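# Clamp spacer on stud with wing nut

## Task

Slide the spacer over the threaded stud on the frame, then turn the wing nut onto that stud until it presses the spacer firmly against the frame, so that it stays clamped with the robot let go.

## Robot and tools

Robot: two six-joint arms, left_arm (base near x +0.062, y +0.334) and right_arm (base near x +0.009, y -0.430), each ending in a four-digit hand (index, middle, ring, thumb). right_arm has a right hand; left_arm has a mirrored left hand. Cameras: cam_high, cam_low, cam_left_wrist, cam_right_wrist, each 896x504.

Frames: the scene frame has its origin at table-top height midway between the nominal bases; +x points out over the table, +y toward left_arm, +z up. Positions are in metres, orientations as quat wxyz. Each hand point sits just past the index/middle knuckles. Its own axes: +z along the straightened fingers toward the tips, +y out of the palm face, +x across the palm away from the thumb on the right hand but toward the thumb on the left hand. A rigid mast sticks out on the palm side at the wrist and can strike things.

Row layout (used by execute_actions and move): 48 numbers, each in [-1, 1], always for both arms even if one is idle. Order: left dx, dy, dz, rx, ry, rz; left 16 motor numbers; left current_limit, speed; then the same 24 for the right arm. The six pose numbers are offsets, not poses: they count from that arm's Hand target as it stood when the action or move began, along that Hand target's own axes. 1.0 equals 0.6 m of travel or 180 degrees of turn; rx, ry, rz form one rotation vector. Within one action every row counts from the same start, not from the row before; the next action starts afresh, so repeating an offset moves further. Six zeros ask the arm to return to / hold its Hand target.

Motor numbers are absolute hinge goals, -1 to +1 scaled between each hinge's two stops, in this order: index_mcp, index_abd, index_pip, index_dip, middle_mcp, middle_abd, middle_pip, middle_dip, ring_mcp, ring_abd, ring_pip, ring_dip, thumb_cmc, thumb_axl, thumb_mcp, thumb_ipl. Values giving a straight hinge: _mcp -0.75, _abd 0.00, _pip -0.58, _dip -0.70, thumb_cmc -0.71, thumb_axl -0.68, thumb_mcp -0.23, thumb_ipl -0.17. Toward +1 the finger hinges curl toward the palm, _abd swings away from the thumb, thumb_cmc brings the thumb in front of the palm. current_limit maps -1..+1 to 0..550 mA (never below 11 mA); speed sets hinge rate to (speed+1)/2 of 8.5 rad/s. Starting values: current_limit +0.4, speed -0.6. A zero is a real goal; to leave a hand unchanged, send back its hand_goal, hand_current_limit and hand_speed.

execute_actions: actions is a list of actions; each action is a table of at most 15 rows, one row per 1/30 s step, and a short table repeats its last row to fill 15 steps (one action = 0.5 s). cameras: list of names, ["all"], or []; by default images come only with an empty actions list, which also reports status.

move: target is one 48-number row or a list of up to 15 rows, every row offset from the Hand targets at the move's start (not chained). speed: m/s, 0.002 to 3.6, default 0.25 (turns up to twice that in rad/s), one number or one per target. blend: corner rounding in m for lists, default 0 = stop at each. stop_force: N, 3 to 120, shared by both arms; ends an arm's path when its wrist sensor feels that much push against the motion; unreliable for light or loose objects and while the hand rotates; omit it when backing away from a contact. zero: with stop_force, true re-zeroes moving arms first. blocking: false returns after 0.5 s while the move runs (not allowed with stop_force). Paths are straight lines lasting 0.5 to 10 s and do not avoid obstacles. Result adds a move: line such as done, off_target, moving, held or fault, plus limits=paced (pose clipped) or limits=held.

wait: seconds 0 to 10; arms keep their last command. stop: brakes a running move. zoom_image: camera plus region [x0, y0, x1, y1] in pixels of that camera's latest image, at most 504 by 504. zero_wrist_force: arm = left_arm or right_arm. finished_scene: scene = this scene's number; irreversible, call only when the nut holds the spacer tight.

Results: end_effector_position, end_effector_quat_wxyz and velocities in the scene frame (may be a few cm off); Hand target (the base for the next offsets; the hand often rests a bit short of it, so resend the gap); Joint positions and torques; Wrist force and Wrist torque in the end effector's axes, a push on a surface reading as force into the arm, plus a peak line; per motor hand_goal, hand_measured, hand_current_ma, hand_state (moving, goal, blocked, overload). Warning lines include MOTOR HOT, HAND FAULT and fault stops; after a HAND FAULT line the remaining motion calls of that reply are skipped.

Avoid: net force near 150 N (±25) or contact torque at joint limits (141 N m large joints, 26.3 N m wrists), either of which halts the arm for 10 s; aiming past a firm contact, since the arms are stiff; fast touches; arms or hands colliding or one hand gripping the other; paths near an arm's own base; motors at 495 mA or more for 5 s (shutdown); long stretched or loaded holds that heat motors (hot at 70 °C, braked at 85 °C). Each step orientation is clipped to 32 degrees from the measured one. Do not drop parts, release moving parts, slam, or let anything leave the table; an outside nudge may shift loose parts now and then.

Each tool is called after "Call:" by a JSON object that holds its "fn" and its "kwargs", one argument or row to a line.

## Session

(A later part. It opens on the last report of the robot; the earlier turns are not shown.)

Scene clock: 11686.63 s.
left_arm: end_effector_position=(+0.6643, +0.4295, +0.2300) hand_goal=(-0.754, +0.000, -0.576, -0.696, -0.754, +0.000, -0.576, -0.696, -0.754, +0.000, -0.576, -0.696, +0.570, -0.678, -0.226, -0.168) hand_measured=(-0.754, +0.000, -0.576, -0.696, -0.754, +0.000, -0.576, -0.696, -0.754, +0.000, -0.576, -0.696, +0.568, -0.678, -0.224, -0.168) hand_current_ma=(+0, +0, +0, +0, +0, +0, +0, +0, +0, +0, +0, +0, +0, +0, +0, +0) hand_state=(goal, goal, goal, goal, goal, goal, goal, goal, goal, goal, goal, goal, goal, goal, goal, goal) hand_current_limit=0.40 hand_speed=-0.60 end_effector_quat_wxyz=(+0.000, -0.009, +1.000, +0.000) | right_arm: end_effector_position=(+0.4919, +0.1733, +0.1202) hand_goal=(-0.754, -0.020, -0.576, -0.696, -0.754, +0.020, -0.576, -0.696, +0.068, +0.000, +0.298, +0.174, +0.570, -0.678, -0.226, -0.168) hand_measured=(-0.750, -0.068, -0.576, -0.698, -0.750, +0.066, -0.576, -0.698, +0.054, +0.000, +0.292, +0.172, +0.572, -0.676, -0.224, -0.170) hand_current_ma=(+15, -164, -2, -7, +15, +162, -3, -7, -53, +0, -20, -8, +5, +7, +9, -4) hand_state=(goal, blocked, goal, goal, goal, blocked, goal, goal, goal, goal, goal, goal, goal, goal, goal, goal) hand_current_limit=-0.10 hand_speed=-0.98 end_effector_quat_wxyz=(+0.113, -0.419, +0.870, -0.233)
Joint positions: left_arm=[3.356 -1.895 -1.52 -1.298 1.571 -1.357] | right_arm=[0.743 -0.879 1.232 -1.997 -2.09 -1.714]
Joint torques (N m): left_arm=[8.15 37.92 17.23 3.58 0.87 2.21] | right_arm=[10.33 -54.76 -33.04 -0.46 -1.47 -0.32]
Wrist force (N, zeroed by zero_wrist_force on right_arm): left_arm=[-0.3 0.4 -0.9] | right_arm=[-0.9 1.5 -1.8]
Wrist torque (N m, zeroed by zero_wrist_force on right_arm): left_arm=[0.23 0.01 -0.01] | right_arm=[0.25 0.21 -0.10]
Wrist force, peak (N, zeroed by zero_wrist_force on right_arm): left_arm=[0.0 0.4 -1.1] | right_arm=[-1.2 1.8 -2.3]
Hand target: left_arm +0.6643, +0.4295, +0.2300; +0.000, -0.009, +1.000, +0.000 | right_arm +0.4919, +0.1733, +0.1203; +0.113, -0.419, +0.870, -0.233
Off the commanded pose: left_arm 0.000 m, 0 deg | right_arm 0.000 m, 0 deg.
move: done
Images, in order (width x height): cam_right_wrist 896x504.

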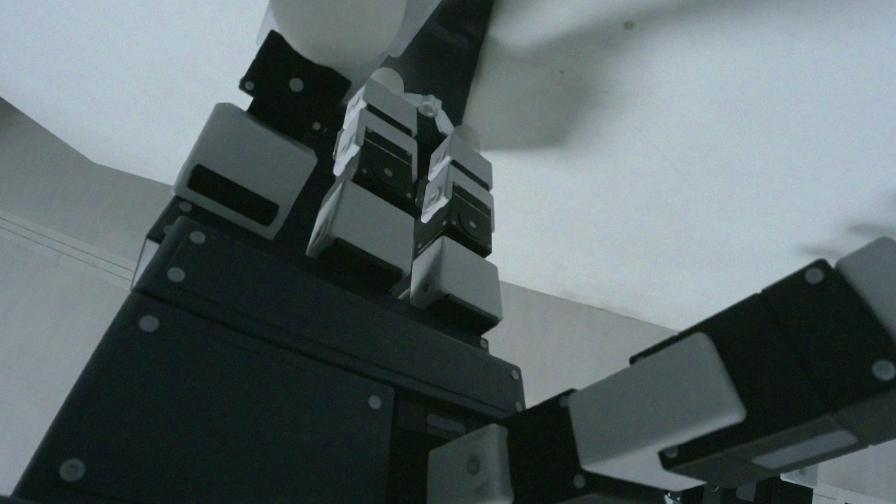

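Call:
{"fn": "move", "kwargs": {
  "target": [
    [0,0,0,0,0,0,-0.754,0,-0.576,-0.696,-0.754,0,-0.576,-0.696,-0.754,0,-0.576,-0.696,0.571,-0.678,-0.226,-0.168,0.4,-0.6, 0.2038,-0.0577,0.0333,0,-0.1292,-0.2237, -0.754,-0.02,-0.576,-0.696,-0.754,0.02,-0.576,-0.696,0.068,0,0.299,0.174,0.571,-0.678,-0.226,-0.168,0.3,-0.98],
    [0,0,0,0,0,0,-0.754,0,-0.576,-0.696,-0.754,0,-0.576,-0.696,-0.754,0,-0.576,-0.696,0.571,-0.678,-0.226,-0.168,0.4,-0.6, 0.3167,-0.1934,0.1117,0,-0.2597,-0.4498, -0.754,-0.02,-0.576,-0.696,-0.754,0.02,-0.576,-0.696,0.068,0,0.299,0.174,0.571,-0.678,-0.226,-0.168,0.3,-0.98]
  ],
  "speed": 0.1,
  "blend": [0.02,0],
  "stop_force": 8,
  "cameras": ["cam_right_wrist","cam_low"]
}}

Call:
{"fn": "zoom_image", "kwargs": {
  "camera": "cam_right_wrist",
  "region": [370, 40, 490, 140]
}}

Scene clock: 11761.83 s.
left_arm: end_effector_position=(+0.6643, +0.4295, +0.2300) hand_goal=(-0.754, +0.000, -0.576, -0.696, -0.754, +0.000, -0.576, -0.696, -0.754, +0.000, -0.576, -0.696, +0.570, -0.678, -0.226, -0.168) hand_measured=(-0.754, +0.000, -0.576, -0.696, -0.754, +0.000, -0.576, -0.696, -0.754, +0.000, -0.576, -0.696, +0.568, -0.678, -0.224, -0.168) hand_current_ma=(+0, +0, +0, +0, +0, +0, +0, +0, +0, +0, +0, +0, +0, +0, +0, +0) hand_state=(goal, goal, goal, goal, goal, goal, goal, goal, goal, goal, goal, goal, goal, goal, goal, goal) hand_current_limit=0.40 hand_speed=-0.60 end_effector_quat_wxyz=(+0.000, -0.009, +1.000, +0.000) | right_arm: end_effector_position=(+0.4781, -0.0588, +0.1201) hand_goal=(-0.754, -0.020, -0.576, -0.696, -0.754, +0.020, -0.576, -0.696, +0.068, +0.000, +0.298, +0.174, +0.570, -0.678, -0.226, -0.168) hand_measured=(-0.750, -0.068, -0.576, -0.698, -0.750, +0.066, -0.576, -0.698, +0.054, +0.000, +0.292, +0.172, +0.572, -0.676, -0.224, -0.170) hand_current_ma=(+16, -164, -2, -7, +15, +162, -2, -7, -52, +0, -20, -8, +5, +7, +9, -4) hand_state=(goal, blocked, goal, goal, goal, blocked, goal, goal, goal, goal, goal, goal, goal, goal, goal, goal) hand_current_limit=0.30 hand_speed=-0.98 end_effector_quat_wxyz=(-0.247, +0.921, -0.291, +0.078)
Joint positions: left_arm=[3.356 -1.895 -1.52 -1.298 1.571 -1.357] | right_arm=[0.343 -1.208 1.872 -2.685 -1.291 -3.663]
Joint torques (N m): left_arm=[8.39 38.72 17.42 3.54 0.78 2.24] | right_arm=[-11.49 -40.5 -8.3 -0.88 2.81 -2.11]
Wrist force (N, zeroed by zero_wrist_force on right_arm): left_arm=[-0.1 0.2 -0.9] | right_arm=[-0.8 1.6 -1.7]
Wrist torque (N m, zeroed by zero_wrist_force on right_arm): left_arm=[0.21 -0.01 0.01] | right_arm=[0.26 0.18 0.03]
Wrist force, peak (N, zeroed by zero_wrist_force on right_arm): left_arm=[-0.1 0.4 -1.2] | right_arm=[-1.0 2.1 -2.1]
Hand target: left_arm +0.6643, +0.4295, +0.2300; +0.000, -0.009, +1.000, +0.000 | right_arm +0.4781, -0.0588, +0.1201; -0.247, +0.921, -0.291, +0.078
Off the commanded pose: left_arm 0.000 m, 0 deg | right_arm 0.000 m, 0 deg.
move: done
Images, in order (width x height): cam_low 896x504, cam_right_wrist 896x504.

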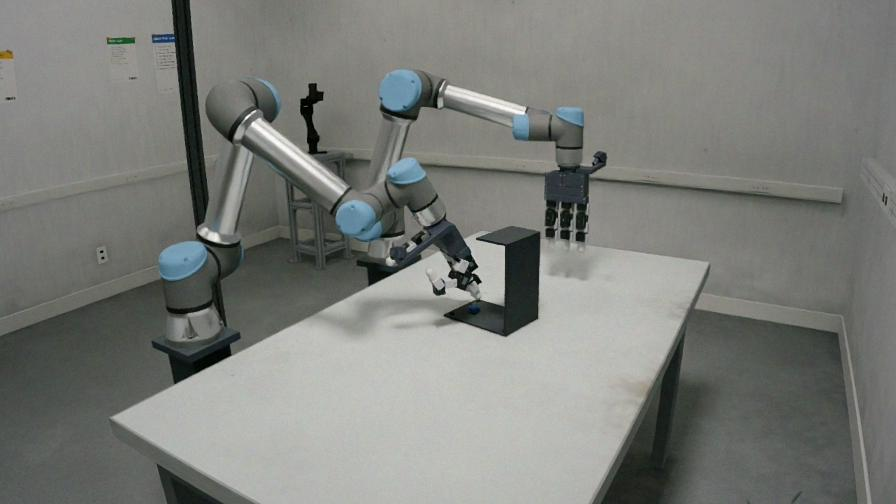

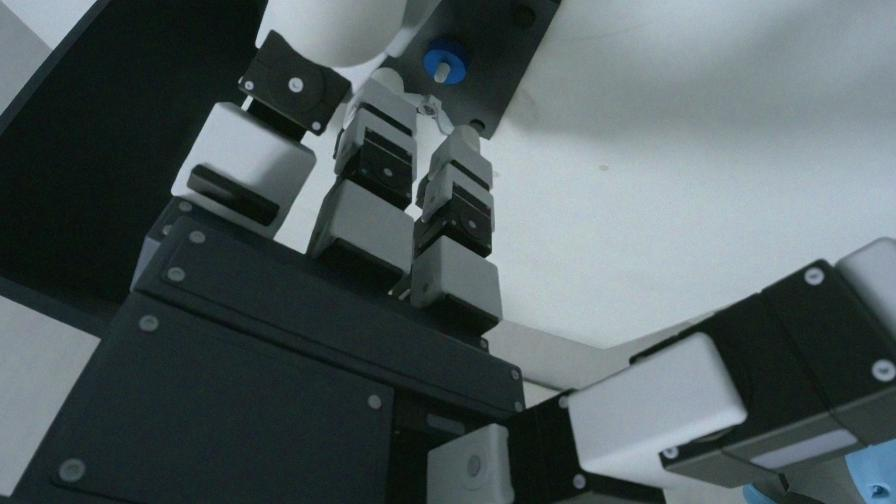

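Scaled by 4.200.

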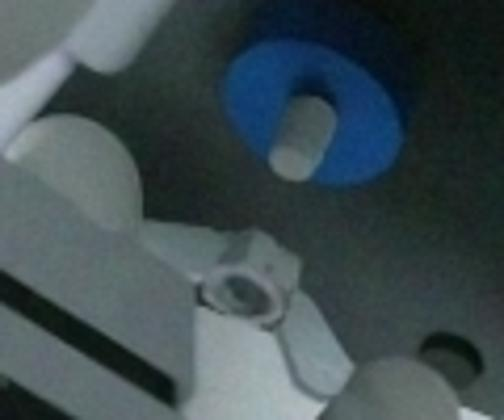

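Call:
{"fn": "move", "kwargs": {
  "target": [0,0,0,0,0,0,-0.754,0,-0.576,-0.696,-0.754,0,-0.576,-0.696,-0.754,0,-0.576,-0.696,0.571,-0.678,-0.226,-0.168,0.4,-0.6, 0,0.0125,0.0243,0,0,0, -0.754,-0.02,-0.576,-0.696,-0.754,0.02,-0.576,-0.696,0.068,0,0.299,0.174,0.571,-0.678,-0.226,-0.168,0.3,-0.98],
  "speed": 0.02,
  "stop_force": 3,
  "cameras": ["cam_right_wrist"]
}}

Call:
{"fn": "zoom_image", "kwargs": {
  "camera": "cam_right_wrist",
  "region": [380, 50, 490, 140]
}}

Scene clock: 11782.03 s.
left_arm: end_effector_position=(+0.6643, +0.4295, +0.2300) hand_goal=(-0.754, +0.000, -0.576, -0.696, -0.754, +0.000, -0.576, -0.696, -0.754, +0.000, -0.576, -0.696, +0.570, -0.678, -0.226, -0.168) hand_measured=(-0.754, +0.000, -0.576, -0.696, -0.754, +0.000, -0.576, -0.696, -0.754, +0.000, -0.576, -0.696, +0.568, -0.678, -0.224, -0.168) hand_current_ma=(+0, +0, +0, +0, +0, +0, +0, +0, +0, +0, +0, +0, +0, +0, +0, +0) hand_state=(goal, goal, goal, goal, goal, goal, goal, goal, goal, goal, goal, goal, goal, goal, goal, goal) hand_current_limit=0.40 hand_speed=-0.60 end_effector_quat_wxyz=(+0.000, -0.009, +1.000, +0.000) | right_arm: end_effector_position=(+0.4786, -0.0581, +0.1037) hand_goal=(-0.754, -0.020, -0.576, -0.696, -0.754, +0.020, -0.576, -0.696, +0.068, +0.000, +0.298, +0.174, +0.570, -0.678, -0.226, -0.168) hand_measured=(-0.750, -0.068, -0.576, -0.698, -0.750, +0.066, -0.576, -0.698, +0.054, +0.000, +0.292, +0.172, +0.572, -0.676, -0.224, -0.170) hand_current_ma=(+16, -164, -2, -7, +15, +162, -2, -7, -52, +0, -20, -8, +5, +7, +9, -4) hand_state=(goal, blocked, goal, goal, goal, blocked, goal, goal, goal, goal, goal, goal, goal, goal, goal, goal) hand_current_limit=0.30 hand_speed=-0.98 end_effector_quat_wxyz=(-0.247, +0.921, -0.291, +0.078)
Joint positions: left_arm=[3.356 -1.895 -1.52 -1.298 1.571 -1.357] | right_arm=[0.344 -1.181 1.885 -2.725 -1.291 -3.662]
Joint torques (N m): left_arm=[7.97 38.44 16.97 3.66 0.79 2.1] | right_arm=[10.43 -28.71 -8.12 -5 -1.67 2.07]
Wrist force (N, zeroed by zero_wrist_force on right_arm): left_arm=[0.0 0.3 -1.1] | right_arm=[-0.9 1.5 -1.6]
Wrist torque (N m, zeroed by zero_wrist_force on right_arm): left_arm=[0.23 -0.03 0.02] | right_arm=[0.24 0.18 -0.08]
Wrist force, peak (N, zeroed by zero_wrist_force on right_arm): left_arm=[-0.3 0.4 -1.2] | right_arm=[-0.9 1.6 -2.3]
Hand target: left_arm +0.6643, +0.4295, +0.2300; +0.000, -0.009, +1.000, +0.000 | right_arm +0.4786, -0.0581, +0.1037; -0.247, +0.921, -0.291, +0.078
Off the commanded pose: left_arm 0.000 m, 0 deg | right_arm 0.000 m, 0 deg.
move: done
Images, in order (width x height): cam_right_wrist 896x504.

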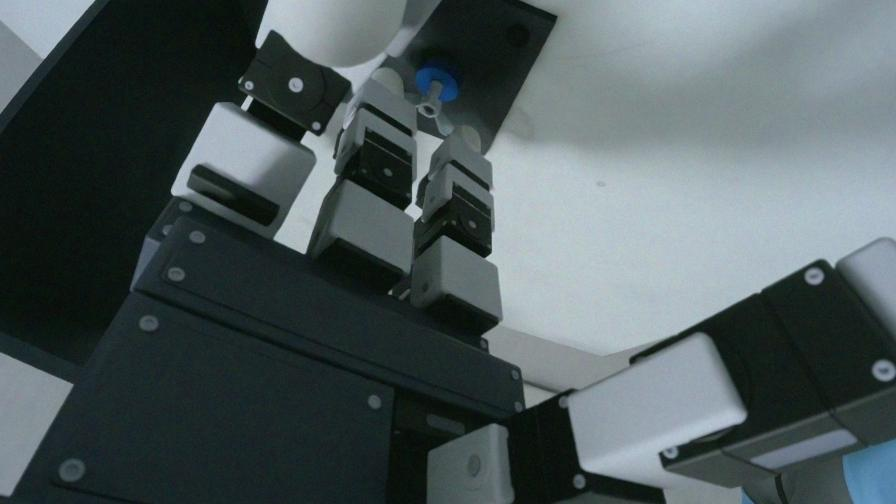

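Scaled by 4.582.

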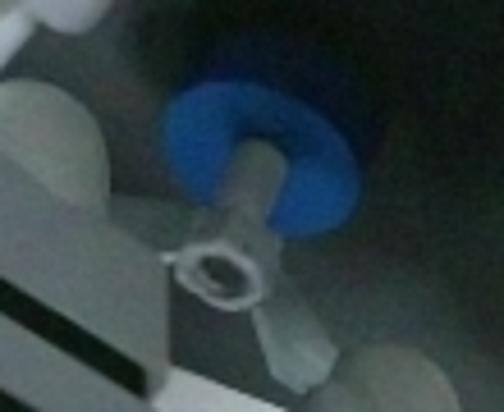

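Call:
{"fn": "move", "kwargs": {
  "target": [0,0,0,0,0,0,-0.754,0,-0.576,-0.696,-0.754,0,-0.576,-0.696,-0.754,0,-0.576,-0.696,0.571,-0.678,-0.226,-0.168,0.4,-0.6, 0,0.0029,0.0051,0,0,0, -0.754,-0.02,-0.576,-0.696,-0.754,0.02,-0.576,-0.696,0.068,0,0.299,0.174,0.571,-0.678,-0.226,-0.168,0.3,-0.98],
  "speed": 0.01,
  "stop_force": 3
}}

Call:
{"fn": "move", "kwargs": {
  "target": [0,0,0,0,0,0,-0.754,0,-0.576,-0.696,-0.754,0,-0.576,-0.696,-0.754,0,-0.576,-0.696,0.571,-0.678,-0.226,-0.168,0.4,-0.6, 0,0.0008,0.0014,0,0,0, -0.754,-0.02,-0.576,-0.696,-0.754,0.02,-0.576,-0.696,0.068,0,0.299,0.174,0.571,-0.678,-0.226,-0.168,0.3,-0.98],
  "speed": 0.005,
  "cameras": ["cam_right_wrist"]
}}

Call:
{"fn": "zoom_image", "kwargs": {
  "camera": "cam_right_wrist",
  "region": [380, 50, 490, 140]
}}

Scene clock: 11813.83 s.
left_arm: end_effector_position=(+0.6643, +0.4295, +0.2300) hand_goal=(-0.754, +0.000, -0.576, -0.696, -0.754, +0.000, -0.576, -0.696, -0.754, +0.000, -0.576, -0.696, +0.570, -0.678, -0.226, -0.168) hand_measured=(-0.754, +0.000, -0.576, -0.696, -0.754, +0.000, -0.576, -0.696, -0.754, +0.000, -0.576, -0.696, +0.568, -0.678, -0.224, -0.168) hand_current_ma=(+0, +0, +0, +0, +0, +0, +0, +0, +0, +0, +0, +0, +0, +0, +0, +0) hand_state=(goal, goal, goal, goal, goal, goal, goal, goal, goal, goal, goal, goal, goal, goal, goal, goal) hand_current_limit=0.40 hand_speed=-0.60 end_effector_quat_wxyz=(+0.000, -0.009, +1.000, +0.000) | right_arm: end_effector_position=(+0.4786, -0.0581, +0.1002) hand_goal=(-0.754, -0.020, -0.576, -0.696, -0.754, +0.020, -0.576, -0.696, +0.068, +0.000, +0.298, +0.174, +0.570, -0.678, -0.226, -0.168) hand_measured=(-0.750, -0.068, -0.576, -0.698, -0.750, +0.066, -0.576, -0.698, +0.054, +0.000, +0.292, +0.172, +0.572, -0.676, -0.224, -0.170) hand_current_ma=(+16, -164, -2, -7, +15, +162, -2, -7, -52, +0, -20, -8, +5, +7, +9, -4) hand_state=(goal, blocked, goal, goal, goal, blocked, goal, goal, goal, goal, goal, goal, goal, goal, goal, goal) hand_current_limit=0.30 hand_speed=-0.98 end_effector_quat_wxyz=(-0.247, +0.921, -0.291, +0.078)
Joint positions: left_arm=[3.356 -1.895 -1.52 -1.298 1.571 -1.357] | right_arm=[0.344 -1.175 1.888 -2.734 -1.291 -3.662]
Joint torques (N m): left_arm=[8.36 37.93 17.18 3.59 1 2.22] | right_arm=[10.56 -28.8 -7.89 -4.91 -1.63 2.01]
Wrist force (N, zeroed by zero_wrist_force on right_arm): left_arm=[0.0 0.4 -0.8] | right_arm=[-0.7 1.5 -1.8]
Wrist torque (N m, zeroed by zero_wrist_force on right_arm): left_arm=[0.22 -0.02 0.01] | right_arm=[0.26 0.17 -0.06]
Wrist force, peak (N, zeroed by zero_wrist_force on right_arm): left_arm=[-0.1 0.4 -1.2] | right_arm=[-0.9 1.8 -2.0]
Hand target: left_arm +0.6643, +0.4295, +0.2300; +0.000, -0.009, +1.000, +0.000 | right_arm +0.4786, -0.0581, +0.1002; -0.247, +0.921, -0.291, +0.078
Off the commanded pose: left_arm 0.000 m, 0 deg | right_arm 0.000 m, 0 deg.
move: done

Scene clock: 11814.53 s.
left_arm: end_effector_position=(+0.6643, +0.4295, +0.2300) hand_goal=(-0.754, +0.000, -0.576, -0.696, -0.754, +0.000, -0.576, -0.696, -0.754, +0.000, -0.576, -0.696, +0.570, -0.678, -0.226, -0.168) hand_measured=(-0.754, +0.000, -0.576, -0.696, -0.754, +0.000, -0.576, -0.696, -0.754, +0.000, -0.576, -0.696, +0.568, -0.678, -0.224, -0.168) hand_current_ma=(+0, +0, +0, +0, +0, +0, +0, +0, +0, +0, +0, +0, +0, +0, +0, +0) hand_state=(goal, goal, goal, goal, goal, goal, goal, goal, goal, goal, goal, goal, goal, goal, goal, goal) hand_current_limit=0.40 hand_speed=-0.60 end_effector_quat_wxyz=(+0.000, -0.009, +1.000, +0.000) | right_arm: end_effector_position=(+0.4786, -0.0581, +0.0993) hand_goal=(-0.754, -0.020, -0.576, -0.696, -0.754, +0.020, -0.576, -0.696, +0.068, +0.000, +0.298, +0.174, +0.570, -0.678, -0.226, -0.168) hand_measured=(-0.750, -0.068, -0.576, -0.698, -0.750, +0.066, -0.576, -0.698, +0.054, +0.000, +0.292, +0.172, +0.572, -0.676, -0.224, -0.170) hand_current_ma=(+16, -164, -2, -7, +15, +162, -2, -7, -52, +0, -20, -8, +5, +7, +9, -4) hand_state=(goal, blocked, goal, goal, goal, blocked, goal, goal, goal, goal, goal, goal, goal, goal, goal, goal) hand_current_limit=0.30 hand_speed=-0.98 end_effector_quat_wxyz=(-0.247, +0.921, -0.291, +0.078)
Joint positions: left_arm=[3.356 -1.895 -1.52 -1.298 1.571 -1.357] | right_arm=[0.344 -1.173 1.889 -2.736 -1.291 -3.662]
Joint torques (N m): left_arm=[8.35 38.32 16.97 3.65 0.83 2.24] | right_arm=[10.53 -28.7 -7.08 -4.94 -1.7 1.93]
Wrist force (N, zeroed by zero_wrist_force on right_arm): left_arm=[-0.2 0.3 -1.0] | right_arm=[-0.8 1.5 -1.8]
Wrist torque (N m, zeroed by zero_wrist_force on right_arm): left_arm=[0.23 0.00 -0.01] | right_arm=[0.26 0.18 -0.07]
Wrist force, peak (N, zeroed by zero_wrist_force on right_arm): left_arm=[-0.1 0.3 -1.2] | right_arm=[-1.4 1.5 -1.8]
Hand target: left_arm +0.6643, +0.4295, +0.2300; +0.000, -0.009, +1.000, +0.000 | right_arm +0.4786, -0.0581, +0.0992; -0.247, +0.921, -0.291, +0.078
Off the commanded pose: left_arm 0.000 m, 0 deg | right_arm 0.000 m, 0 deg.
move: done
Images, in order (width x height): cam_right_wrist 896x504.

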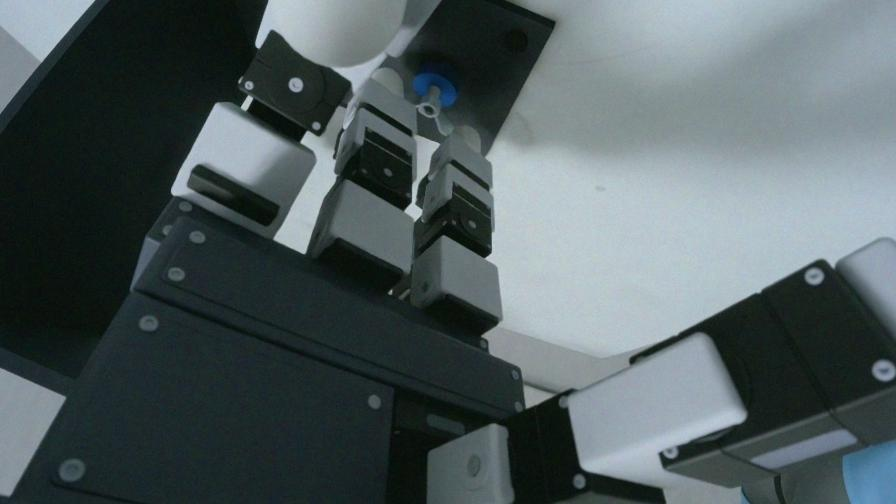

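Scaled by 4.582.

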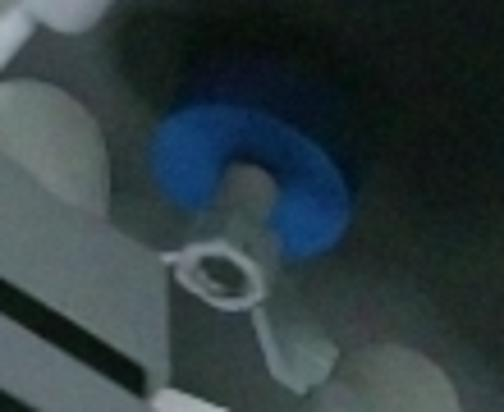

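Call:
{"fn": "move", "kwargs": {
  "target": [0,0,0,0,0,0,-0.754,0,-0.576,-0.696,-0.754,0,-0.576,-0.696,-0.754,0,-0.576,-0.696,0.571,-0.678,-0.226,-0.168,0.4,-0.6, 0,0.0008,0.0014,0,0,0, -0.754,-0.02,-0.576,-0.696,-0.754,0.02,-0.576,-0.696,0.068,0,0.299,0.174,0.571,-0.678,-0.226,-0.168,0.3,-0.98],
  "speed": 0.005,
  "cameras": ["cam_right_wrist"]
}}

Call:
{"fn": "zoom_image", "kwargs": {
  "camera": "cam_right_wrist",
  "region": [395, 80, 465, 135]
}}

Scene clock: 11820.87 s.
left_arm: end_effector_position=(+0.6643, +0.4295, +0.2300) hand_goal=(-0.754, +0.000, -0.576, -0.696, -0.754, +0.000, -0.576, -0.696, -0.754, +0.000, -0.576, -0.696, +0.570, -0.678, -0.226, -0.168) hand_measured=(-0.754, +0.000, -0.576, -0.696, -0.754, +0.000, -0.576, -0.696, -0.754, +0.000, -0.576, -0.696, +0.568, -0.678, -0.224, -0.168) hand_current_ma=(+0, +0, +0, +0, +0, +0, +0, +0, +0, +0, +0, +0, +0, +0, +0, +0) hand_state=(goal, goal, goal, goal, goal, goal, goal, goal, goal, goal, goal, goal, goal, goal, goal, goal) hand_current_limit=0.40 hand_speed=-0.60 end_effector_quat_wxyz=(+0.000, -0.009, +1.000, +0.000) | right_arm: end_effector_position=(+0.4786, -0.0581, +0.0983) hand_goal=(-0.754, -0.020, -0.576, -0.696, -0.754, +0.020, -0.576, -0.696, +0.068, +0.000, +0.298, +0.174, +0.570, -0.678, -0.226, -0.168) hand_measured=(-0.750, -0.066, -0.576, -0.698, -0.750, +0.066, -0.576, -0.698, +0.054, +0.000, +0.292, +0.172, +0.572, -0.676, -0.224, -0.170) hand_current_ma=(+16, -162, -2, -7, +15, +162, -2, -7, -52, +0, -20, -8, +5, +7, +9, -4) hand_state=(goal, blocked, goal, goal, goal, blocked, goal, goal, goal, goal, goal, goal, goal, goal, goal, goal) hand_current_limit=0.30 hand_speed=-0.98 end_effector_quat_wxyz=(-0.247, +0.921, -0.291, +0.078)
Joint positions: left_arm=[3.356 -1.895 -1.52 -1.298 1.571 -1.357] | right_arm=[0.344 -1.172 1.889 -2.738 -1.291 -3.662]
Joint torques (N m): left_arm=[8.55 38.1 16.92 3.71 0.85 2.25] | right_arm=[10.11 -28.52 -7.55 -4.86 -1.61 2.07]
Wrist force (N, zeroed by zero_wrist_force on right_arm): left_arm=[-0.2 0.3 -1.0] | right_arm=[-0.3 1.4 -1.9]
Wrist torque (N m, zeroed by zero_wrist_force on right_arm): left_arm=[0.23 0.00 0.00] | right_arm=[0.30 0.17 -0.03]
Wrist force, peak (N, zeroed by zero_wrist_force on right_arm): left_arm=[0.0 0.4 -1.1] | right_arm=[-0.9 1.1 -2.8]
Hand target: left_arm +0.6643, +0.4295, +0.2300; +0.000, -0.009, +1.000, +0.000 | right_arm +0.4786, -0.0581, +0.0983; -0.247, +0.921, -0.291, +0.078
Off the commanded pose: left_arm 0.000 m, 0 deg | right_arm 0.000 m, 0 deg.
move: done
Images, in order (width x height): cam_right_wrist 896x504.

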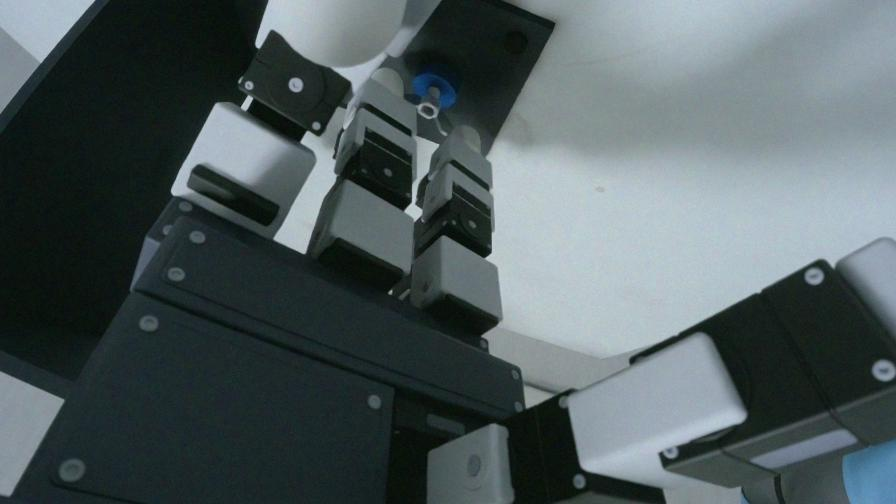

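Scaled by 7.200.

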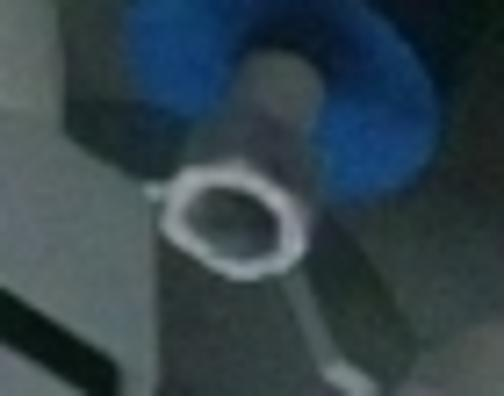

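Call:
{"fn": "move", "kwargs": {
  "target": [0,0,0,0,0,0,-0.754,0,-0.576,-0.696,-0.754,0,-0.576,-0.696,-0.754,0,-0.576,-0.696,0.571,-0.678,-0.226,-0.168,0.4,-0.6, 0,-0.0029,0.0017,0,0,0, -0.754,-0.02,-0.576,-0.696,-0.754,0.02,-0.576,-0.696,0.068,0,0.299,0.174,0.571,-0.678,-0.226,-0.168,0.3,-0.98],
  "speed": 0.005,
  "cameras": ["cam_right_wrist"]
}}

Call:
{"fn": "zoom_image", "kwargs": {
  "camera": "cam_right_wrist",
  "region": [395, 80, 465, 135]
}}

Scene clock: 11845.07 s.
left_arm: end_effector_position=(+0.6643, +0.4295, +0.2300) hand_goal=(-0.754, +0.000, -0.576, -0.696, -0.754, +0.000, -0.576, -0.696, -0.754, +0.000, -0.576, -0.696, +0.570, -0.678, -0.226, -0.168) hand_measured=(-0.754, +0.000, -0.576, -0.696, -0.754, +0.000, -0.576, -0.696, -0.754, +0.000, -0.576, -0.696, +0.568, -0.678, -0.224, -0.168) hand_current_ma=(+0, +0, +0, +0, +0, +0, +0, +0, +0, +0, +0, +0, +0, +0, +0, +0) hand_state=(goal, goal, goal, goal, goal, goal, goal, goal, goal, goal, goal, goal, goal, goal, goal, goal) hand_current_limit=0.40 hand_speed=-0.60 end_effector_quat_wxyz=(+0.000, -0.009, +1.000, +0.000) | right_arm: end_effector_position=(+0.4797, -0.0565, +0.0983) hand_goal=(-0.754, -0.020, -0.576, -0.696, -0.754, +0.020, -0.576, -0.696, +0.068, +0.000, +0.298, +0.174, +0.570, -0.678, -0.226, -0.168) hand_measured=(-0.748, -0.066, -0.576, -0.698, -0.750, +0.066, -0.576, -0.698, +0.054, +0.000, +0.292, +0.172, +0.572, -0.676, -0.224, -0.170) hand_current_ma=(+20, -157, +0, -5, +12, +162, -2, -7, -52, +0, -20, -8, +5, +7, +9, -4) hand_state=(goal, blocked, goal, goal, goal, blocked, goal, goal, goal, goal, goal, goal, goal, goal, goal, goal) hand_current_limit=0.30 hand_speed=-0.98 end_effector_quat_wxyz=(-0.247, +0.921, -0.291, +0.078)
Joint positions: left_arm=[3.356 -1.895 -1.52 -1.298 1.571 -1.357] | right_arm=[0.346 -1.168 1.884 -2.737 -1.292 -3.66]
Joint torques (N m): left_arm=[8.49 38.16 17.22 3.66 0.76 2.23] | right_arm=[10.09 -28.41 -28.64 -0.82 -1.65 2]
Wrist force (N, zeroed by zero_wrist_force on right_arm): left_arm=[-0.2 0.5 -0.9] | right_arm=[-0.4 1.5 -2.2]
Wrist torque (N m, zeroed by zero_wrist_force on right_arm): left_arm=[0.24 0.01 -0.01] | right_arm=[0.29 0.19 -0.06]
Wrist force, peak (N, zeroed by zero_wrist_force on right_arm): left_arm=[-0.1 0.5 -1.1] | right_arm=[0.0 1.2 -2.7]
Hand target: left_arm +0.6643, +0.4295, +0.2300; +0.000, -0.009, +1.000, +0.000 | right_arm +0.4798, -0.0564, +0.0983; -0.247, +0.921, -0.291, +0.078
Off the commanded pose: left_arm 0.000 m, 0 deg | right_arm 0.000 m, 0 deg.
move: done
Images, in order (width x height): cam_right_wrist 896x504.

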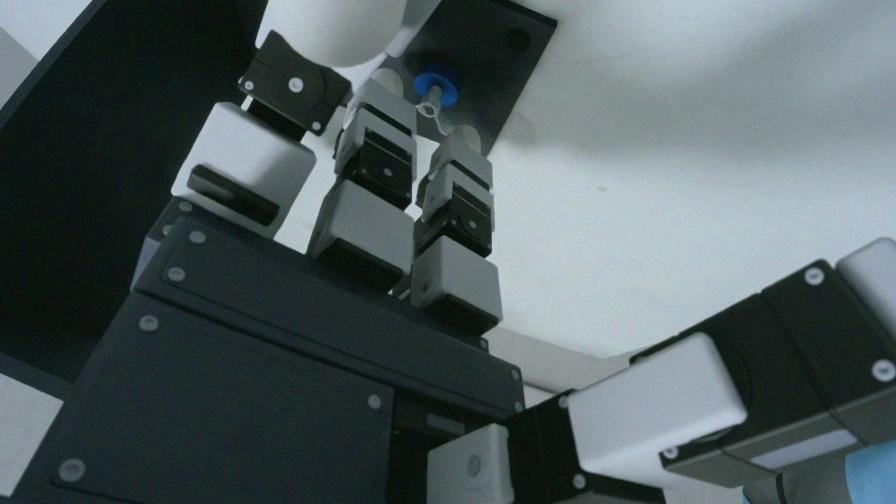

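Scaled by 7.200.

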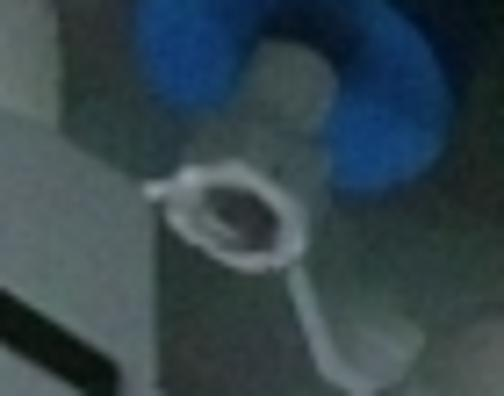

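Call:
{"fn": "move", "kwargs": {
  "target": [0,0,0,0,0,0,-0.754,0,-0.576,-0.696,-0.754,0,-0.576,-0.696,-0.754,0,-0.576,-0.696,0.571,-0.678,-0.226,-0.168,0.4,-0.6, 0,0.0002,0.0015,0,0,0, -0.754,-0.02,-0.576,-0.696,-0.754,0.02,-0.576,-0.696,0.068,0,0.299,0.174,0.571,-0.678,-0.226,-0.168,0.3,-0.98],
  "speed": 0.005,
  "cameras": ["cam_right_wrist"]
}}

Call:
{"fn": "zoom_image", "kwargs": {
  "camera": "cam_right_wrist",
  "region": [395, 80, 465, 135]
}}

Scene clock: 11853.90 s.
left_arm: end_effector_position=(+0.6643, +0.4295, +0.2300) hand_goal=(-0.754, +0.000, -0.576, -0.696, -0.754, +0.000, -0.576, -0.696, -0.754, +0.000, -0.576, -0.696, +0.570, -0.678, -0.226, -0.168) hand_measured=(-0.754, +0.000, -0.576, -0.696, -0.754, +0.000, -0.576, -0.696, -0.754, +0.000, -0.576, -0.696, +0.568, -0.678, -0.224, -0.168) hand_current_ma=(+0, +0, +0, +0, +0, +0, +0, +0, +0, +0, +0, +0, +0, +0, +0, +0) hand_state=(goal, goal, goal, goal, goal, goal, goal, goal, goal, goal, goal, goal, goal, goal, goal, goal) hand_current_limit=0.40 hand_speed=-0.60 end_effector_quat_wxyz=(+0.000, -0.009, +1.000, +0.000) | right_arm: end_effector_position=(+0.4800, -0.0562, +0.0975) hand_goal=(-0.754, -0.020, -0.576, -0.696, -0.754, +0.020, -0.576, -0.696, +0.068, +0.000, +0.298, +0.174, +0.570, -0.678, -0.226, -0.168) hand_measured=(-0.748, -0.066, -0.576, -0.698, -0.756, +0.066, -0.578, -0.698, +0.054, +0.000, +0.292, +0.172, +0.572, -0.676, -0.224, -0.170) hand_current_ma=(+20, -157, +0, -5, -6, +162, -7, -7, -52, +0, -20, -8, +5, +7, +9, -4) hand_state=(goal, blocked, goal, goal, goal, blocked, goal, goal, goal, goal, goal, goal, goal, goal, goal, goal) hand_current_limit=0.30 hand_speed=-0.98 end_effector_quat_wxyz=(-0.247, +0.921, -0.291, +0.078)
Joint positions: left_arm=[3.356 -1.895 -1.52 -1.298 1.571 -1.357] | right_arm=[0.346 -1.166 1.883 -2.739 -1.292 -3.66]
Joint torques (N m): left_arm=[7.84 37.96 17.17 3.65 0.89 2.25] | right_arm=[10.27 -27.29 -28 -4.57 -1.69 2.07]
Wrist force (N, zeroed by zero_wrist_force on right_arm): left_arm=[-0.2 0.5 -0.8] | right_arm=[-0.3 0.9 -2.5]
Wrist torque (N m, zeroed by zero_wrist_force on right_arm): left_arm=[0.24 0.01 -0.01] | right_arm=[0.39 0.24 -0.05]
Wrist force, peak (N, zeroed by zero_wrist_force on right_arm): left_arm=[-0.1 0.3 -1.1] | right_arm=[0.0 0.9 -3.1]
Hand target: left_arm +0.6643, +0.4295, +0.2300; +0.000, -0.009, +1.000, +0.000 | right_arm +0.4800, -0.0562, +0.0974; -0.247, +0.921, -0.291, +0.078
Off the commanded pose: left_arm 0.000 m, 0 deg | right_arm 0.000 m, 0 deg.
move: done
Images, in order (width x height): cam_right_wrist 896x504.

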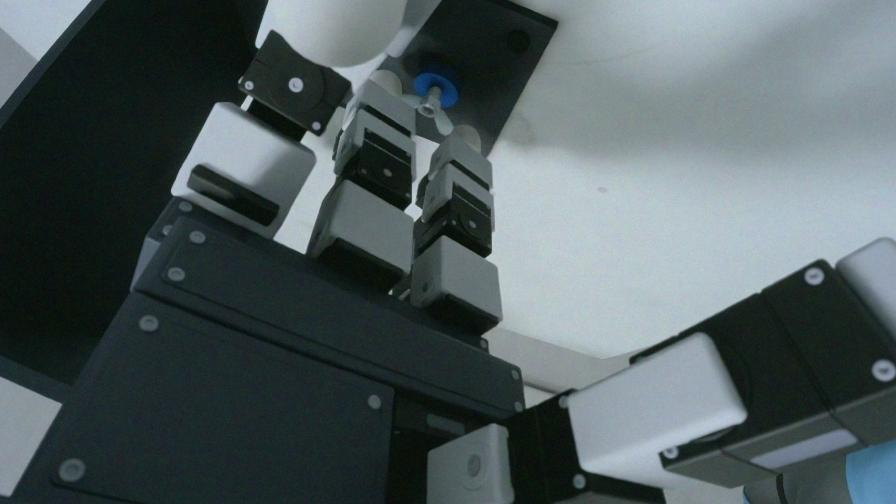

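Scaled by 7.200.

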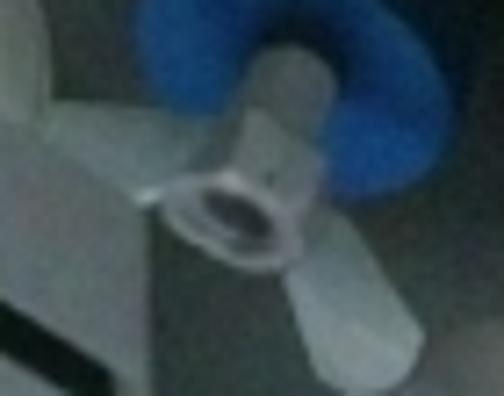

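Call:
{"fn": "move", "kwargs": {
  "target": [0,0,0,0,0,0,-0.754,0,-0.576,-0.696,-0.754,0,-0.576,-0.696,-0.754,0,-0.576,-0.696,0.571,-0.678,-0.226,-0.168,0.4,-0.6, 0.0005,0.0016,0.001,0,0,0, -0.754,-0.02,-0.576,-0.696,-0.754,0.02,-0.576,-0.696,0.068,0,0.299,0.174,0.571,-0.678,-0.226,-0.168,0.3,-0.98],
  "speed": 0.005,
  "cameras": ["cam_right_wrist"]
}}

Call:
{"fn": "zoom_image", "kwargs": {
  "camera": "cam_right_wrist",
  "region": [395, 80, 465, 135]
}}

Scene clock: 11869.13 s.
left_arm: end_effector_position=(+0.6643, +0.4295, +0.2300) hand_goal=(-0.754, +0.000, -0.576, -0.696, -0.754, +0.000, -0.576, -0.696, -0.754, +0.000, -0.576, -0.696, +0.570, -0.678, -0.226, -0.168) hand_measured=(-0.754, +0.000, -0.576, -0.696, -0.754, +0.000, -0.576, -0.696, -0.754, +0.000, -0.576, -0.696, +0.568, -0.678, -0.224, -0.168) hand_current_ma=(+0, +0, +0, +0, +0, +0, +0, +0, +0, +0, +0, +0, +0, +0, +0, +0) hand_state=(goal, goal, goal, goal, goal, goal, goal, goal, goal, goal, goal, goal, goal, goal, goal, goal) hand_current_limit=0.40 hand_speed=-0.60 end_effector_quat_wxyz=(+0.000, -0.009, +1.000, +0.000) | right_arm: end_effector_position=(+0.4799, -0.0567, +0.0965) hand_goal=(-0.754, -0.020, -0.576, -0.696, -0.754, +0.020, -0.576, -0.696, +0.068, +0.000, +0.298, +0.174, +0.570, -0.678, -0.226, -0.168) hand_measured=(-0.752, -0.064, -0.576, -0.698, -0.758, +0.066, -0.580, -0.698, +0.054, +0.000, +0.292, +0.172, +0.572, -0.676, -0.224, -0.170) hand_current_ma=(+8, -155, +0, -5, -15, +162, -11, -7, -52, +0, -20, -8, +5, +7, +9, -4) hand_state=(goal, blocked, goal, goal, goal, blocked, goal, goal, goal, goal, goal, goal, goal, goal, goal, goal) hand_current_limit=0.30 hand_speed=-0.98 end_effector_quat_wxyz=(-0.247, +0.921, -0.291, +0.078)
Joint positions: left_arm=[3.356 -1.895 -1.52 -1.298 1.571 -1.357] | right_arm=[0.346 -1.165 1.885 -2.741 -1.292 -3.661]
Joint torques (N m): left_arm=[8.04 37.48 17.43 3.62 0.84 2.32] | right_arm=[-11.32 -27.42 -6.78 -4.56 2.5 -2.13]
Wrist force (N, zeroed by zero_wrist_force on right_arm): left_arm=[0.2 0.1 -0.9] | right_arm=[-0.8 0.9 -3.2]
Wrist torque (N m, zeroed by zero_wrist_force on right_arm): left_arm=[0.19 -0.05 0.04] | right_arm=[0.45 0.13 0.05]
Wrist force, peak (N, zeroed by zero_wrist_force on right_arm): left_arm=[-0.3 0.4 -1.1] | right_arm=[-0.7 0.6 -3.3]
Hand target: left_arm +0.6643, +0.4295, +0.2300; +0.000, -0.009, +1.000, +0.000 | right_arm +0.4799, -0.0568, +0.0964; -0.247, +0.921, -0.291, +0.078
Off the commanded pose: left_arm 0.000 m, 0 deg | right_arm 0.000 m, 0 deg.
move: done
Images, in order (width x height): cam_right_wrist 896x504.

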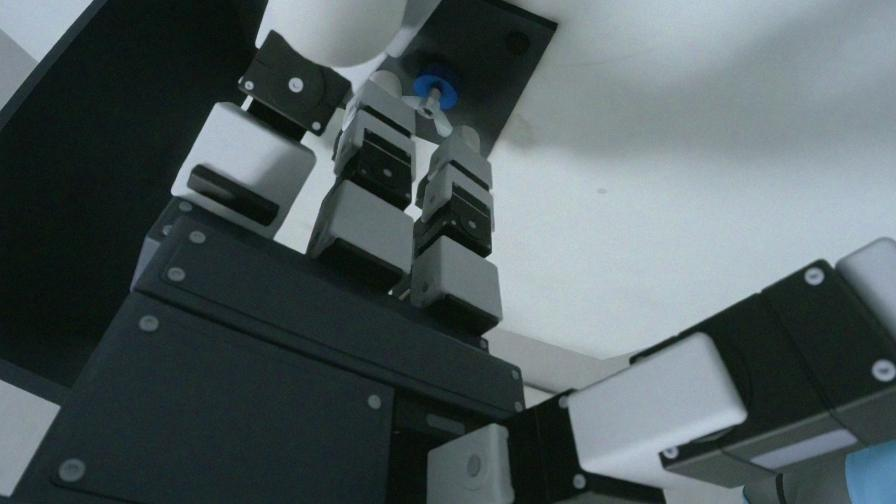

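Scaled by 7.200.

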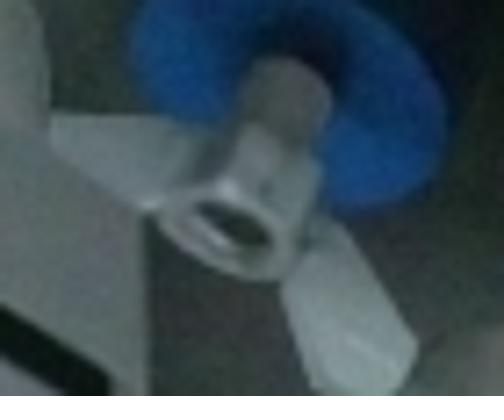

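Call:
{"fn": "move", "kwargs": {
  "target": [0,0,0,0,0,0,-0.754,0,-0.576,-0.696,-0.754,0,-0.576,-0.696,-0.754,0,-0.576,-0.696,0.571,-0.678,-0.226,-0.168,0.4,-0.6, -0.0017,0.0006,-0.0023,0,0,0, -0.754,-0.02,-0.576,-0.696,-0.754,0.02,-0.576,-0.696,0.068,0,0.299,0.174,0.571,-0.678,-0.226,-0.168,0.3,-0.98],
  "speed": 0.005,
  "cameras": ["cam_right_wrist"]
}}

Call:
{"fn": "zoom_image", "kwargs": {
  "camera": "cam_right_wrist",
  "region": [395, 80, 465, 135]
}}

Scene clock: 11896.23 s.
left_arm: end_effector_position=(+0.6643, +0.4295, +0.2300) hand_goal=(-0.754, +0.000, -0.576, -0.696, -0.754, +0.000, -0.576, -0.696, -0.754, +0.000, -0.576, -0.696, +0.570, -0.678, -0.226, -0.168) hand_measured=(-0.754, +0.000, -0.576, -0.696, -0.754, +0.000, -0.576, -0.696, -0.754, +0.000, -0.576, -0.696, +0.568, -0.678, -0.224, -0.168) hand_current_ma=(+0, +0, +0, +0, +0, +0, +0, +0, +0, +0, +0, +0, +0, +0, +0, +0) hand_state=(goal, goal, goal, goal, goal, goal, goal, goal, goal, goal, goal, goal, goal, goal, goal, goal) hand_current_limit=0.40 hand_speed=-0.60 end_effector_quat_wxyz=(+0.000, -0.009, +1.000, +0.000) | right_arm: end_effector_position=(+0.4786, -0.0570, +0.0974) hand_goal=(-0.754, -0.020, -0.576, -0.696, -0.754, +0.020, -0.576, -0.696, +0.068, +0.000, +0.298, +0.174, +0.570, -0.678, -0.226, -0.168) hand_measured=(-0.748, -0.064, -0.576, -0.698, -0.758, +0.066, -0.580, -0.698, +0.054, +0.000, +0.292, +0.172, +0.572, -0.676, -0.224, -0.170) hand_current_ma=(+22, -153, +1, -5, -10, +162, -11, -7, -52, +0, -20, -8, +5, +7, +9, -4) hand_state=(goal, blocked, goal, goal, goal, blocked, goal, goal, goal, goal, goal, goal, goal, goal, goal, goal) hand_current_limit=0.30 hand_speed=-0.98 end_effector_quat_wxyz=(-0.247, +0.921, -0.291, +0.078)
Joint positions: left_arm=[3.356 -1.895 -1.52 -1.298 1.571 -1.357] | right_arm=[0.346 -1.169 1.888 -2.741 -1.292 -3.66]
Joint torques (N m): left_arm=[8.95 37.74 16.82 3.58 0.84 2.18] | right_arm=[10.89 -40.68 -7.33 -0.49 -1.41 2.08]
Wrist force (N, zeroed by zero_wrist_force on right_arm): left_arm=[-0.1 0.3 -1.0] | right_arm=[0.0 1.1 -2.2]
Wrist torque (N m, zeroed by zero_wrist_force on right_arm): left_arm=[0.23 -0.02 0.00] | right_arm=[0.36 0.33 0.05]
Wrist force, peak (N, zeroed by zero_wrist_force on right_arm): left_arm=[-0.2 0.4 -1.2] | right_arm=[-1.2 0.6 -3.8]
Hand target: left_arm +0.6643, +0.4295, +0.2300; +0.000, -0.009, +1.000, +0.000 | right_arm +0.4785, -0.0570, +0.0974; -0.247, +0.921, -0.291, +0.078
Off the commanded pose: left_arm 0.000 m, 0 deg | right_arm 0.000 m, 0 deg.
move: done
Images, in order (width x height): cam_right_wrist 896x504.

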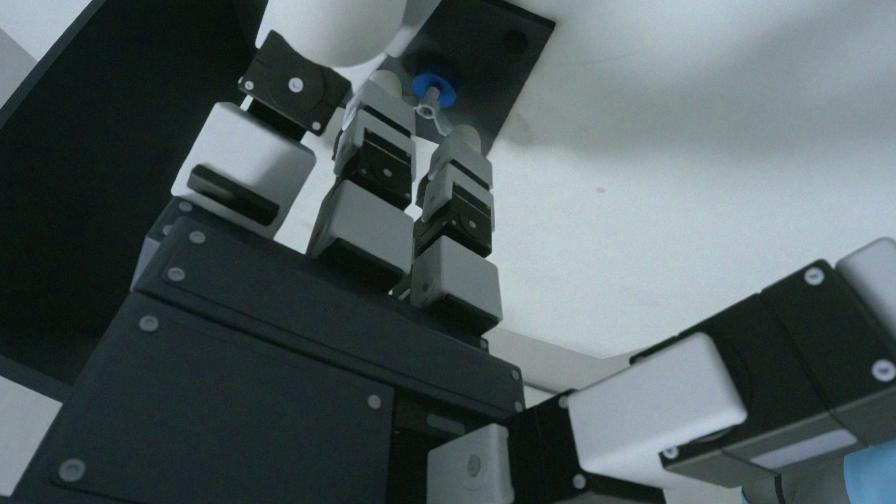

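Scaled by 7.200.

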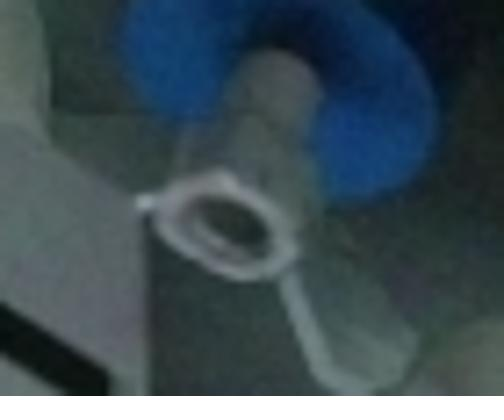

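Call:
{"fn": "move", "kwargs": {
  "target": [0,0,0,0,0,0,-0.754,0,-0.576,-0.696,-0.754,0,-0.576,-0.696,-0.754,0,-0.576,-0.696,0.571,-0.678,-0.226,-0.168,0.4,-0.6, 0.0005,0.0012,0.0012,0,0,0, -0.754,-0.02,-0.576,-0.696,-0.754,0.02,-0.576,-0.696,0.068,0,0.299,0.174,0.571,-0.678,-0.226,-0.168,0.3,-0.98],
  "speed": 0.005,
  "cameras": ["cam_right_wrist"]
}}

Call:
{"fn": "zoom_image", "kwargs": {
  "camera": "cam_right_wrist",
  "region": [395, 80, 465, 135]
}}

Scene clock: 11905.37 s.
left_arm: end_effector_position=(+0.6643, +0.4295, +0.2300) hand_goal=(-0.754, +0.000, -0.576, -0.696, -0.754, +0.000, -0.576, -0.696, -0.754, +0.000, -0.576, -0.696, +0.570, -0.678, -0.226, -0.168) hand_measured=(-0.754, +0.000, -0.576, -0.696, -0.754, +0.000, -0.576, -0.696, -0.754, +0.000, -0.576, -0.696, +0.568, -0.678, -0.224, -0.168) hand_current_ma=(+0, +0, +0, +0, +0, +0, +0, +0, +0, +0, +0, +0, +0, +0, +0, +0) hand_state=(goal, goal, goal, goal, goal, goal, goal, goal, goal, goal, goal, goal, goal, goal, goal, goal) hand_current_limit=0.40 hand_speed=-0.60 end_effector_quat_wxyz=(+0.000, -0.009, +1.000, +0.000) | right_arm: end_effector_position=(+0.4786, -0.0574, +0.0965) hand_goal=(-0.754, -0.020, -0.576, -0.696, -0.754, +0.020, -0.576, -0.696, +0.068, +0.000, +0.298, +0.174, +0.570, -0.678, -0.226, -0.168) hand_measured=(-0.748, -0.064, -0.576, -0.698, -0.760, +0.066, -0.580, -0.698, +0.054, +0.000, +0.292, +0.172, +0.572, -0.676, -0.224, -0.170) hand_current_ma=(+22, -151, +1, -5, -19, +162, -13, -7, -52, +0, -20, -8, +5, +7, +9, -4) hand_state=(goal, blocked, goal, goal, goal, blocked, goal, goal, goal, goal, goal, goal, goal, goal, goal, goal) hand_current_limit=0.30 hand_speed=-0.98 end_effector_quat_wxyz=(-0.247, +0.921, -0.291, +0.078)
Joint positions: left_arm=[3.356 -1.895 -1.52 -1.298 1.571 -1.357] | right_arm=[0.345 -1.168 1.89 -2.743 -1.291 -3.661]
Joint torques (N m): left_arm=[8.62 37.97 17.66 3.62 0.86 2.35] | right_arm=[-10.9 -27.46 -6.62 -4.47 2.59 -2.06]
Wrist force (N, zeroed by zero_wrist_force on right_arm): left_arm=[-0.2 0.3 -1.1] | right_arm=[0.0 0.6 -2.8]
Wrist torque (N m, zeroed by zero_wrist_force on right_arm): left_arm=[0.24 -0.01 0.00] | right_arm=[0.40 0.24 0.09]
Wrist force, peak (N, zeroed by zero_wrist_force on right_arm): left_arm=[0.0 0.7 -1.1] | right_arm=[0.2 0.7 -3.2]
Hand target: left_arm +0.6643, +0.4295, +0.2300; +0.000, -0.009, +1.000, +0.000 | right_arm +0.4786, -0.0574, +0.0964; -0.247, +0.921, -0.291, +0.078
Off the commanded pose: left_arm 0.000 m, 0 deg | right_arm 0.000 m, 0 deg.
move: done
Images, in order (width x height): cam_right_wrist 896x504.

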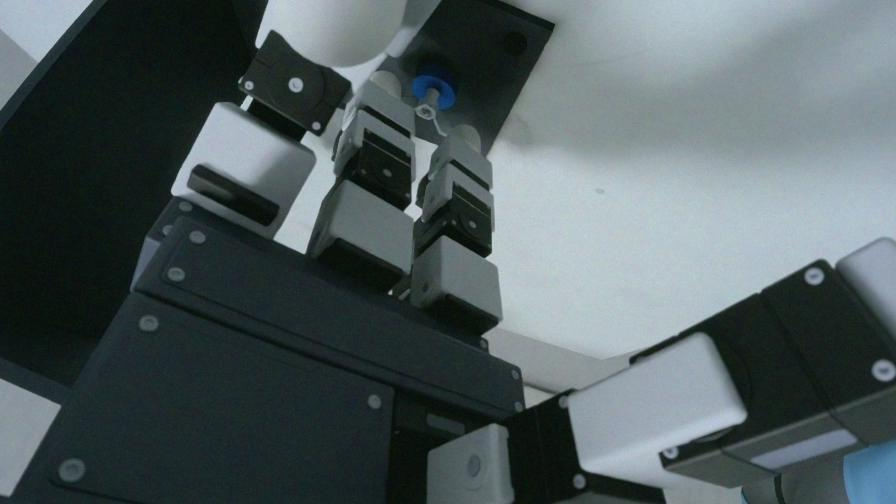

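Scaled by 7.200.

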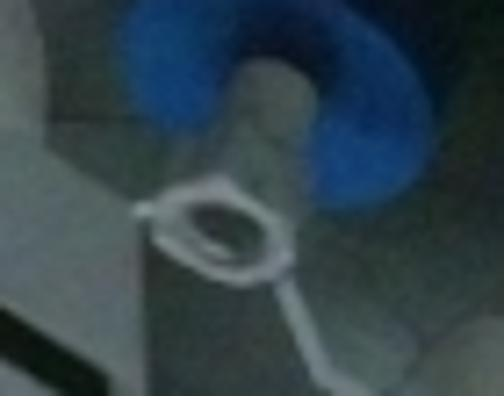

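Call:
{"fn": "move", "kwargs": {
  "target": [0,0,0,0,0,0,-0.754,0,-0.576,-0.696,-0.754,0,-0.576,-0.696,-0.754,0,-0.576,-0.696,0.571,-0.678,-0.226,-0.168,0.4,-0.6, -0.0705,-0.0111,0.0064,0,0.0556,0.0962, -0.754,-0.02,-0.576,-0.696,-0.754,0.02,-0.576,-0.696,0.068,0,0.299,0.174,0.571,-0.678,-0.226,-0.168,0.3,-0.98],
  "speed": 0.05,
  "cameras": ["cam_right_wrist"]
}}

Call:
{"fn": "zoom_image", "kwargs": {
  "camera": "cam_right_wrist",
  "region": [395, 80, 465, 135]
}}

Scene clock: 11937.90 s.
left_arm: end_effector_position=(+0.6643, +0.4295, +0.2300) hand_goal=(-0.754, +0.000, -0.576, -0.696, -0.754, +0.000, -0.576, -0.696, -0.754, +0.000, -0.576, -0.696, +0.570, -0.678, -0.226, -0.168) hand_measured=(-0.754, +0.000, -0.576, -0.696, -0.754, +0.000, -0.576, -0.696, -0.754, +0.000, -0.576, -0.696, +0.568, -0.678, -0.224, -0.168) hand_current_ma=(+0, +0, +0, +0, +0, +0, +0, +0, +0, +0, +0, +0, +0, +0, +0, +0) hand_state=(goal, goal, goal, goal, goal, goal, goal, goal, goal, goal, goal, goal, goal, goal, goal, goal) hand_current_limit=0.40 hand_speed=-0.60 end_effector_quat_wxyz=(+0.000, -0.009, +1.000, +0.000) | right_arm: end_effector_position=(+0.4484, -0.0268, +0.0964) hand_goal=(-0.754, -0.020, -0.576, -0.696, -0.754, +0.020, -0.576, -0.696, +0.068, +0.000, +0.298, +0.174, +0.570, -0.678, -0.226, -0.168) hand_measured=(-0.748, -0.064, -0.576, -0.698, -0.760, +0.066, -0.580, -0.698, +0.054, +0.000, +0.292, +0.172, +0.572, -0.676, -0.224, -0.170) hand_current_ma=(+23, -151, +1, -5, -19, +162, -14, -7, -52, +0, -20, -8, +5, +7, +9, -4) hand_state=(goal, blocked, goal, goal, goal, blocked, goal, goal, goal, goal, goal, goal, goal, goal, goal, goal) hand_current_limit=0.30 hand_speed=-0.98 end_effector_quat_wxyz=(-0.230, +0.856, -0.446, +0.120)
Joint positions: left_arm=[3.356 -1.895 -1.52 -1.298 1.571 -1.357] | right_arm=[0.439 -1.179 1.929 -2.841 -1.5 -3.264]
Joint torques (N m): left_arm=[7.77 37.8 17.51 3.69 0.81 2.18] | right_arm=[10.37 -40.69 -7.08 -4.71 -1.9 2.01]
Wrist force (N, zeroed by zero_wrist_force on right_arm): left_arm=[-0.1 0.2 -0.8] | right_arm=[-0.7 0.7 -2.2]
Wrist torque (N m, zeroed by zero_wrist_force on right_arm): left_arm=[0.20 -0.01 0.01] | right_arm=[0.31 0.24 -0.11]
Wrist force, peak (N, zeroed by zero_wrist_force on right_arm): left_arm=[-0.2 0.6 -1.2] | right_arm=[-0.1 0.9 -3.1]
Hand target: left_arm +0.6643, +0.4295, +0.2300; +0.000, -0.009, +1.000, +0.000 | right_arm +0.4484, -0.0268, +0.0964; -0.230, +0.856, -0.447, +0.120
Off the commanded pose: left_arm 0.000 m, 0 deg | right_arm 0.000 m, 0 deg.
move: done
Images, in order (width x height): cam_right_wrist 896x504.

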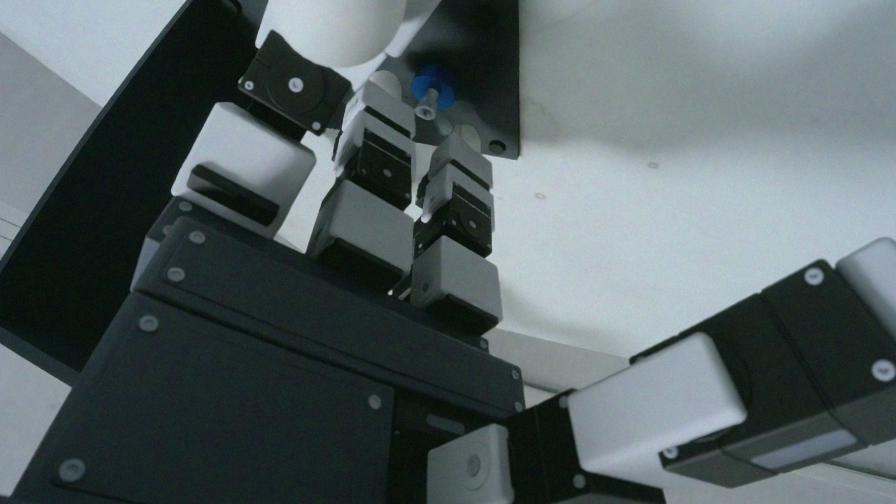

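Scaled by 7.200.

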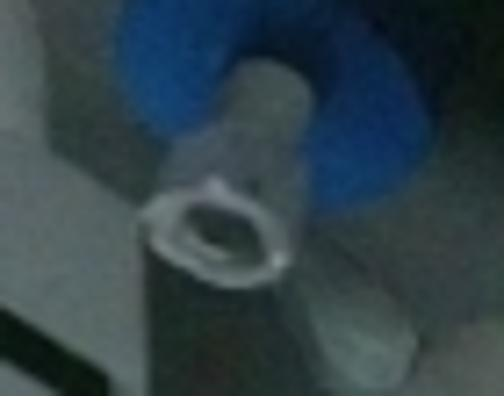

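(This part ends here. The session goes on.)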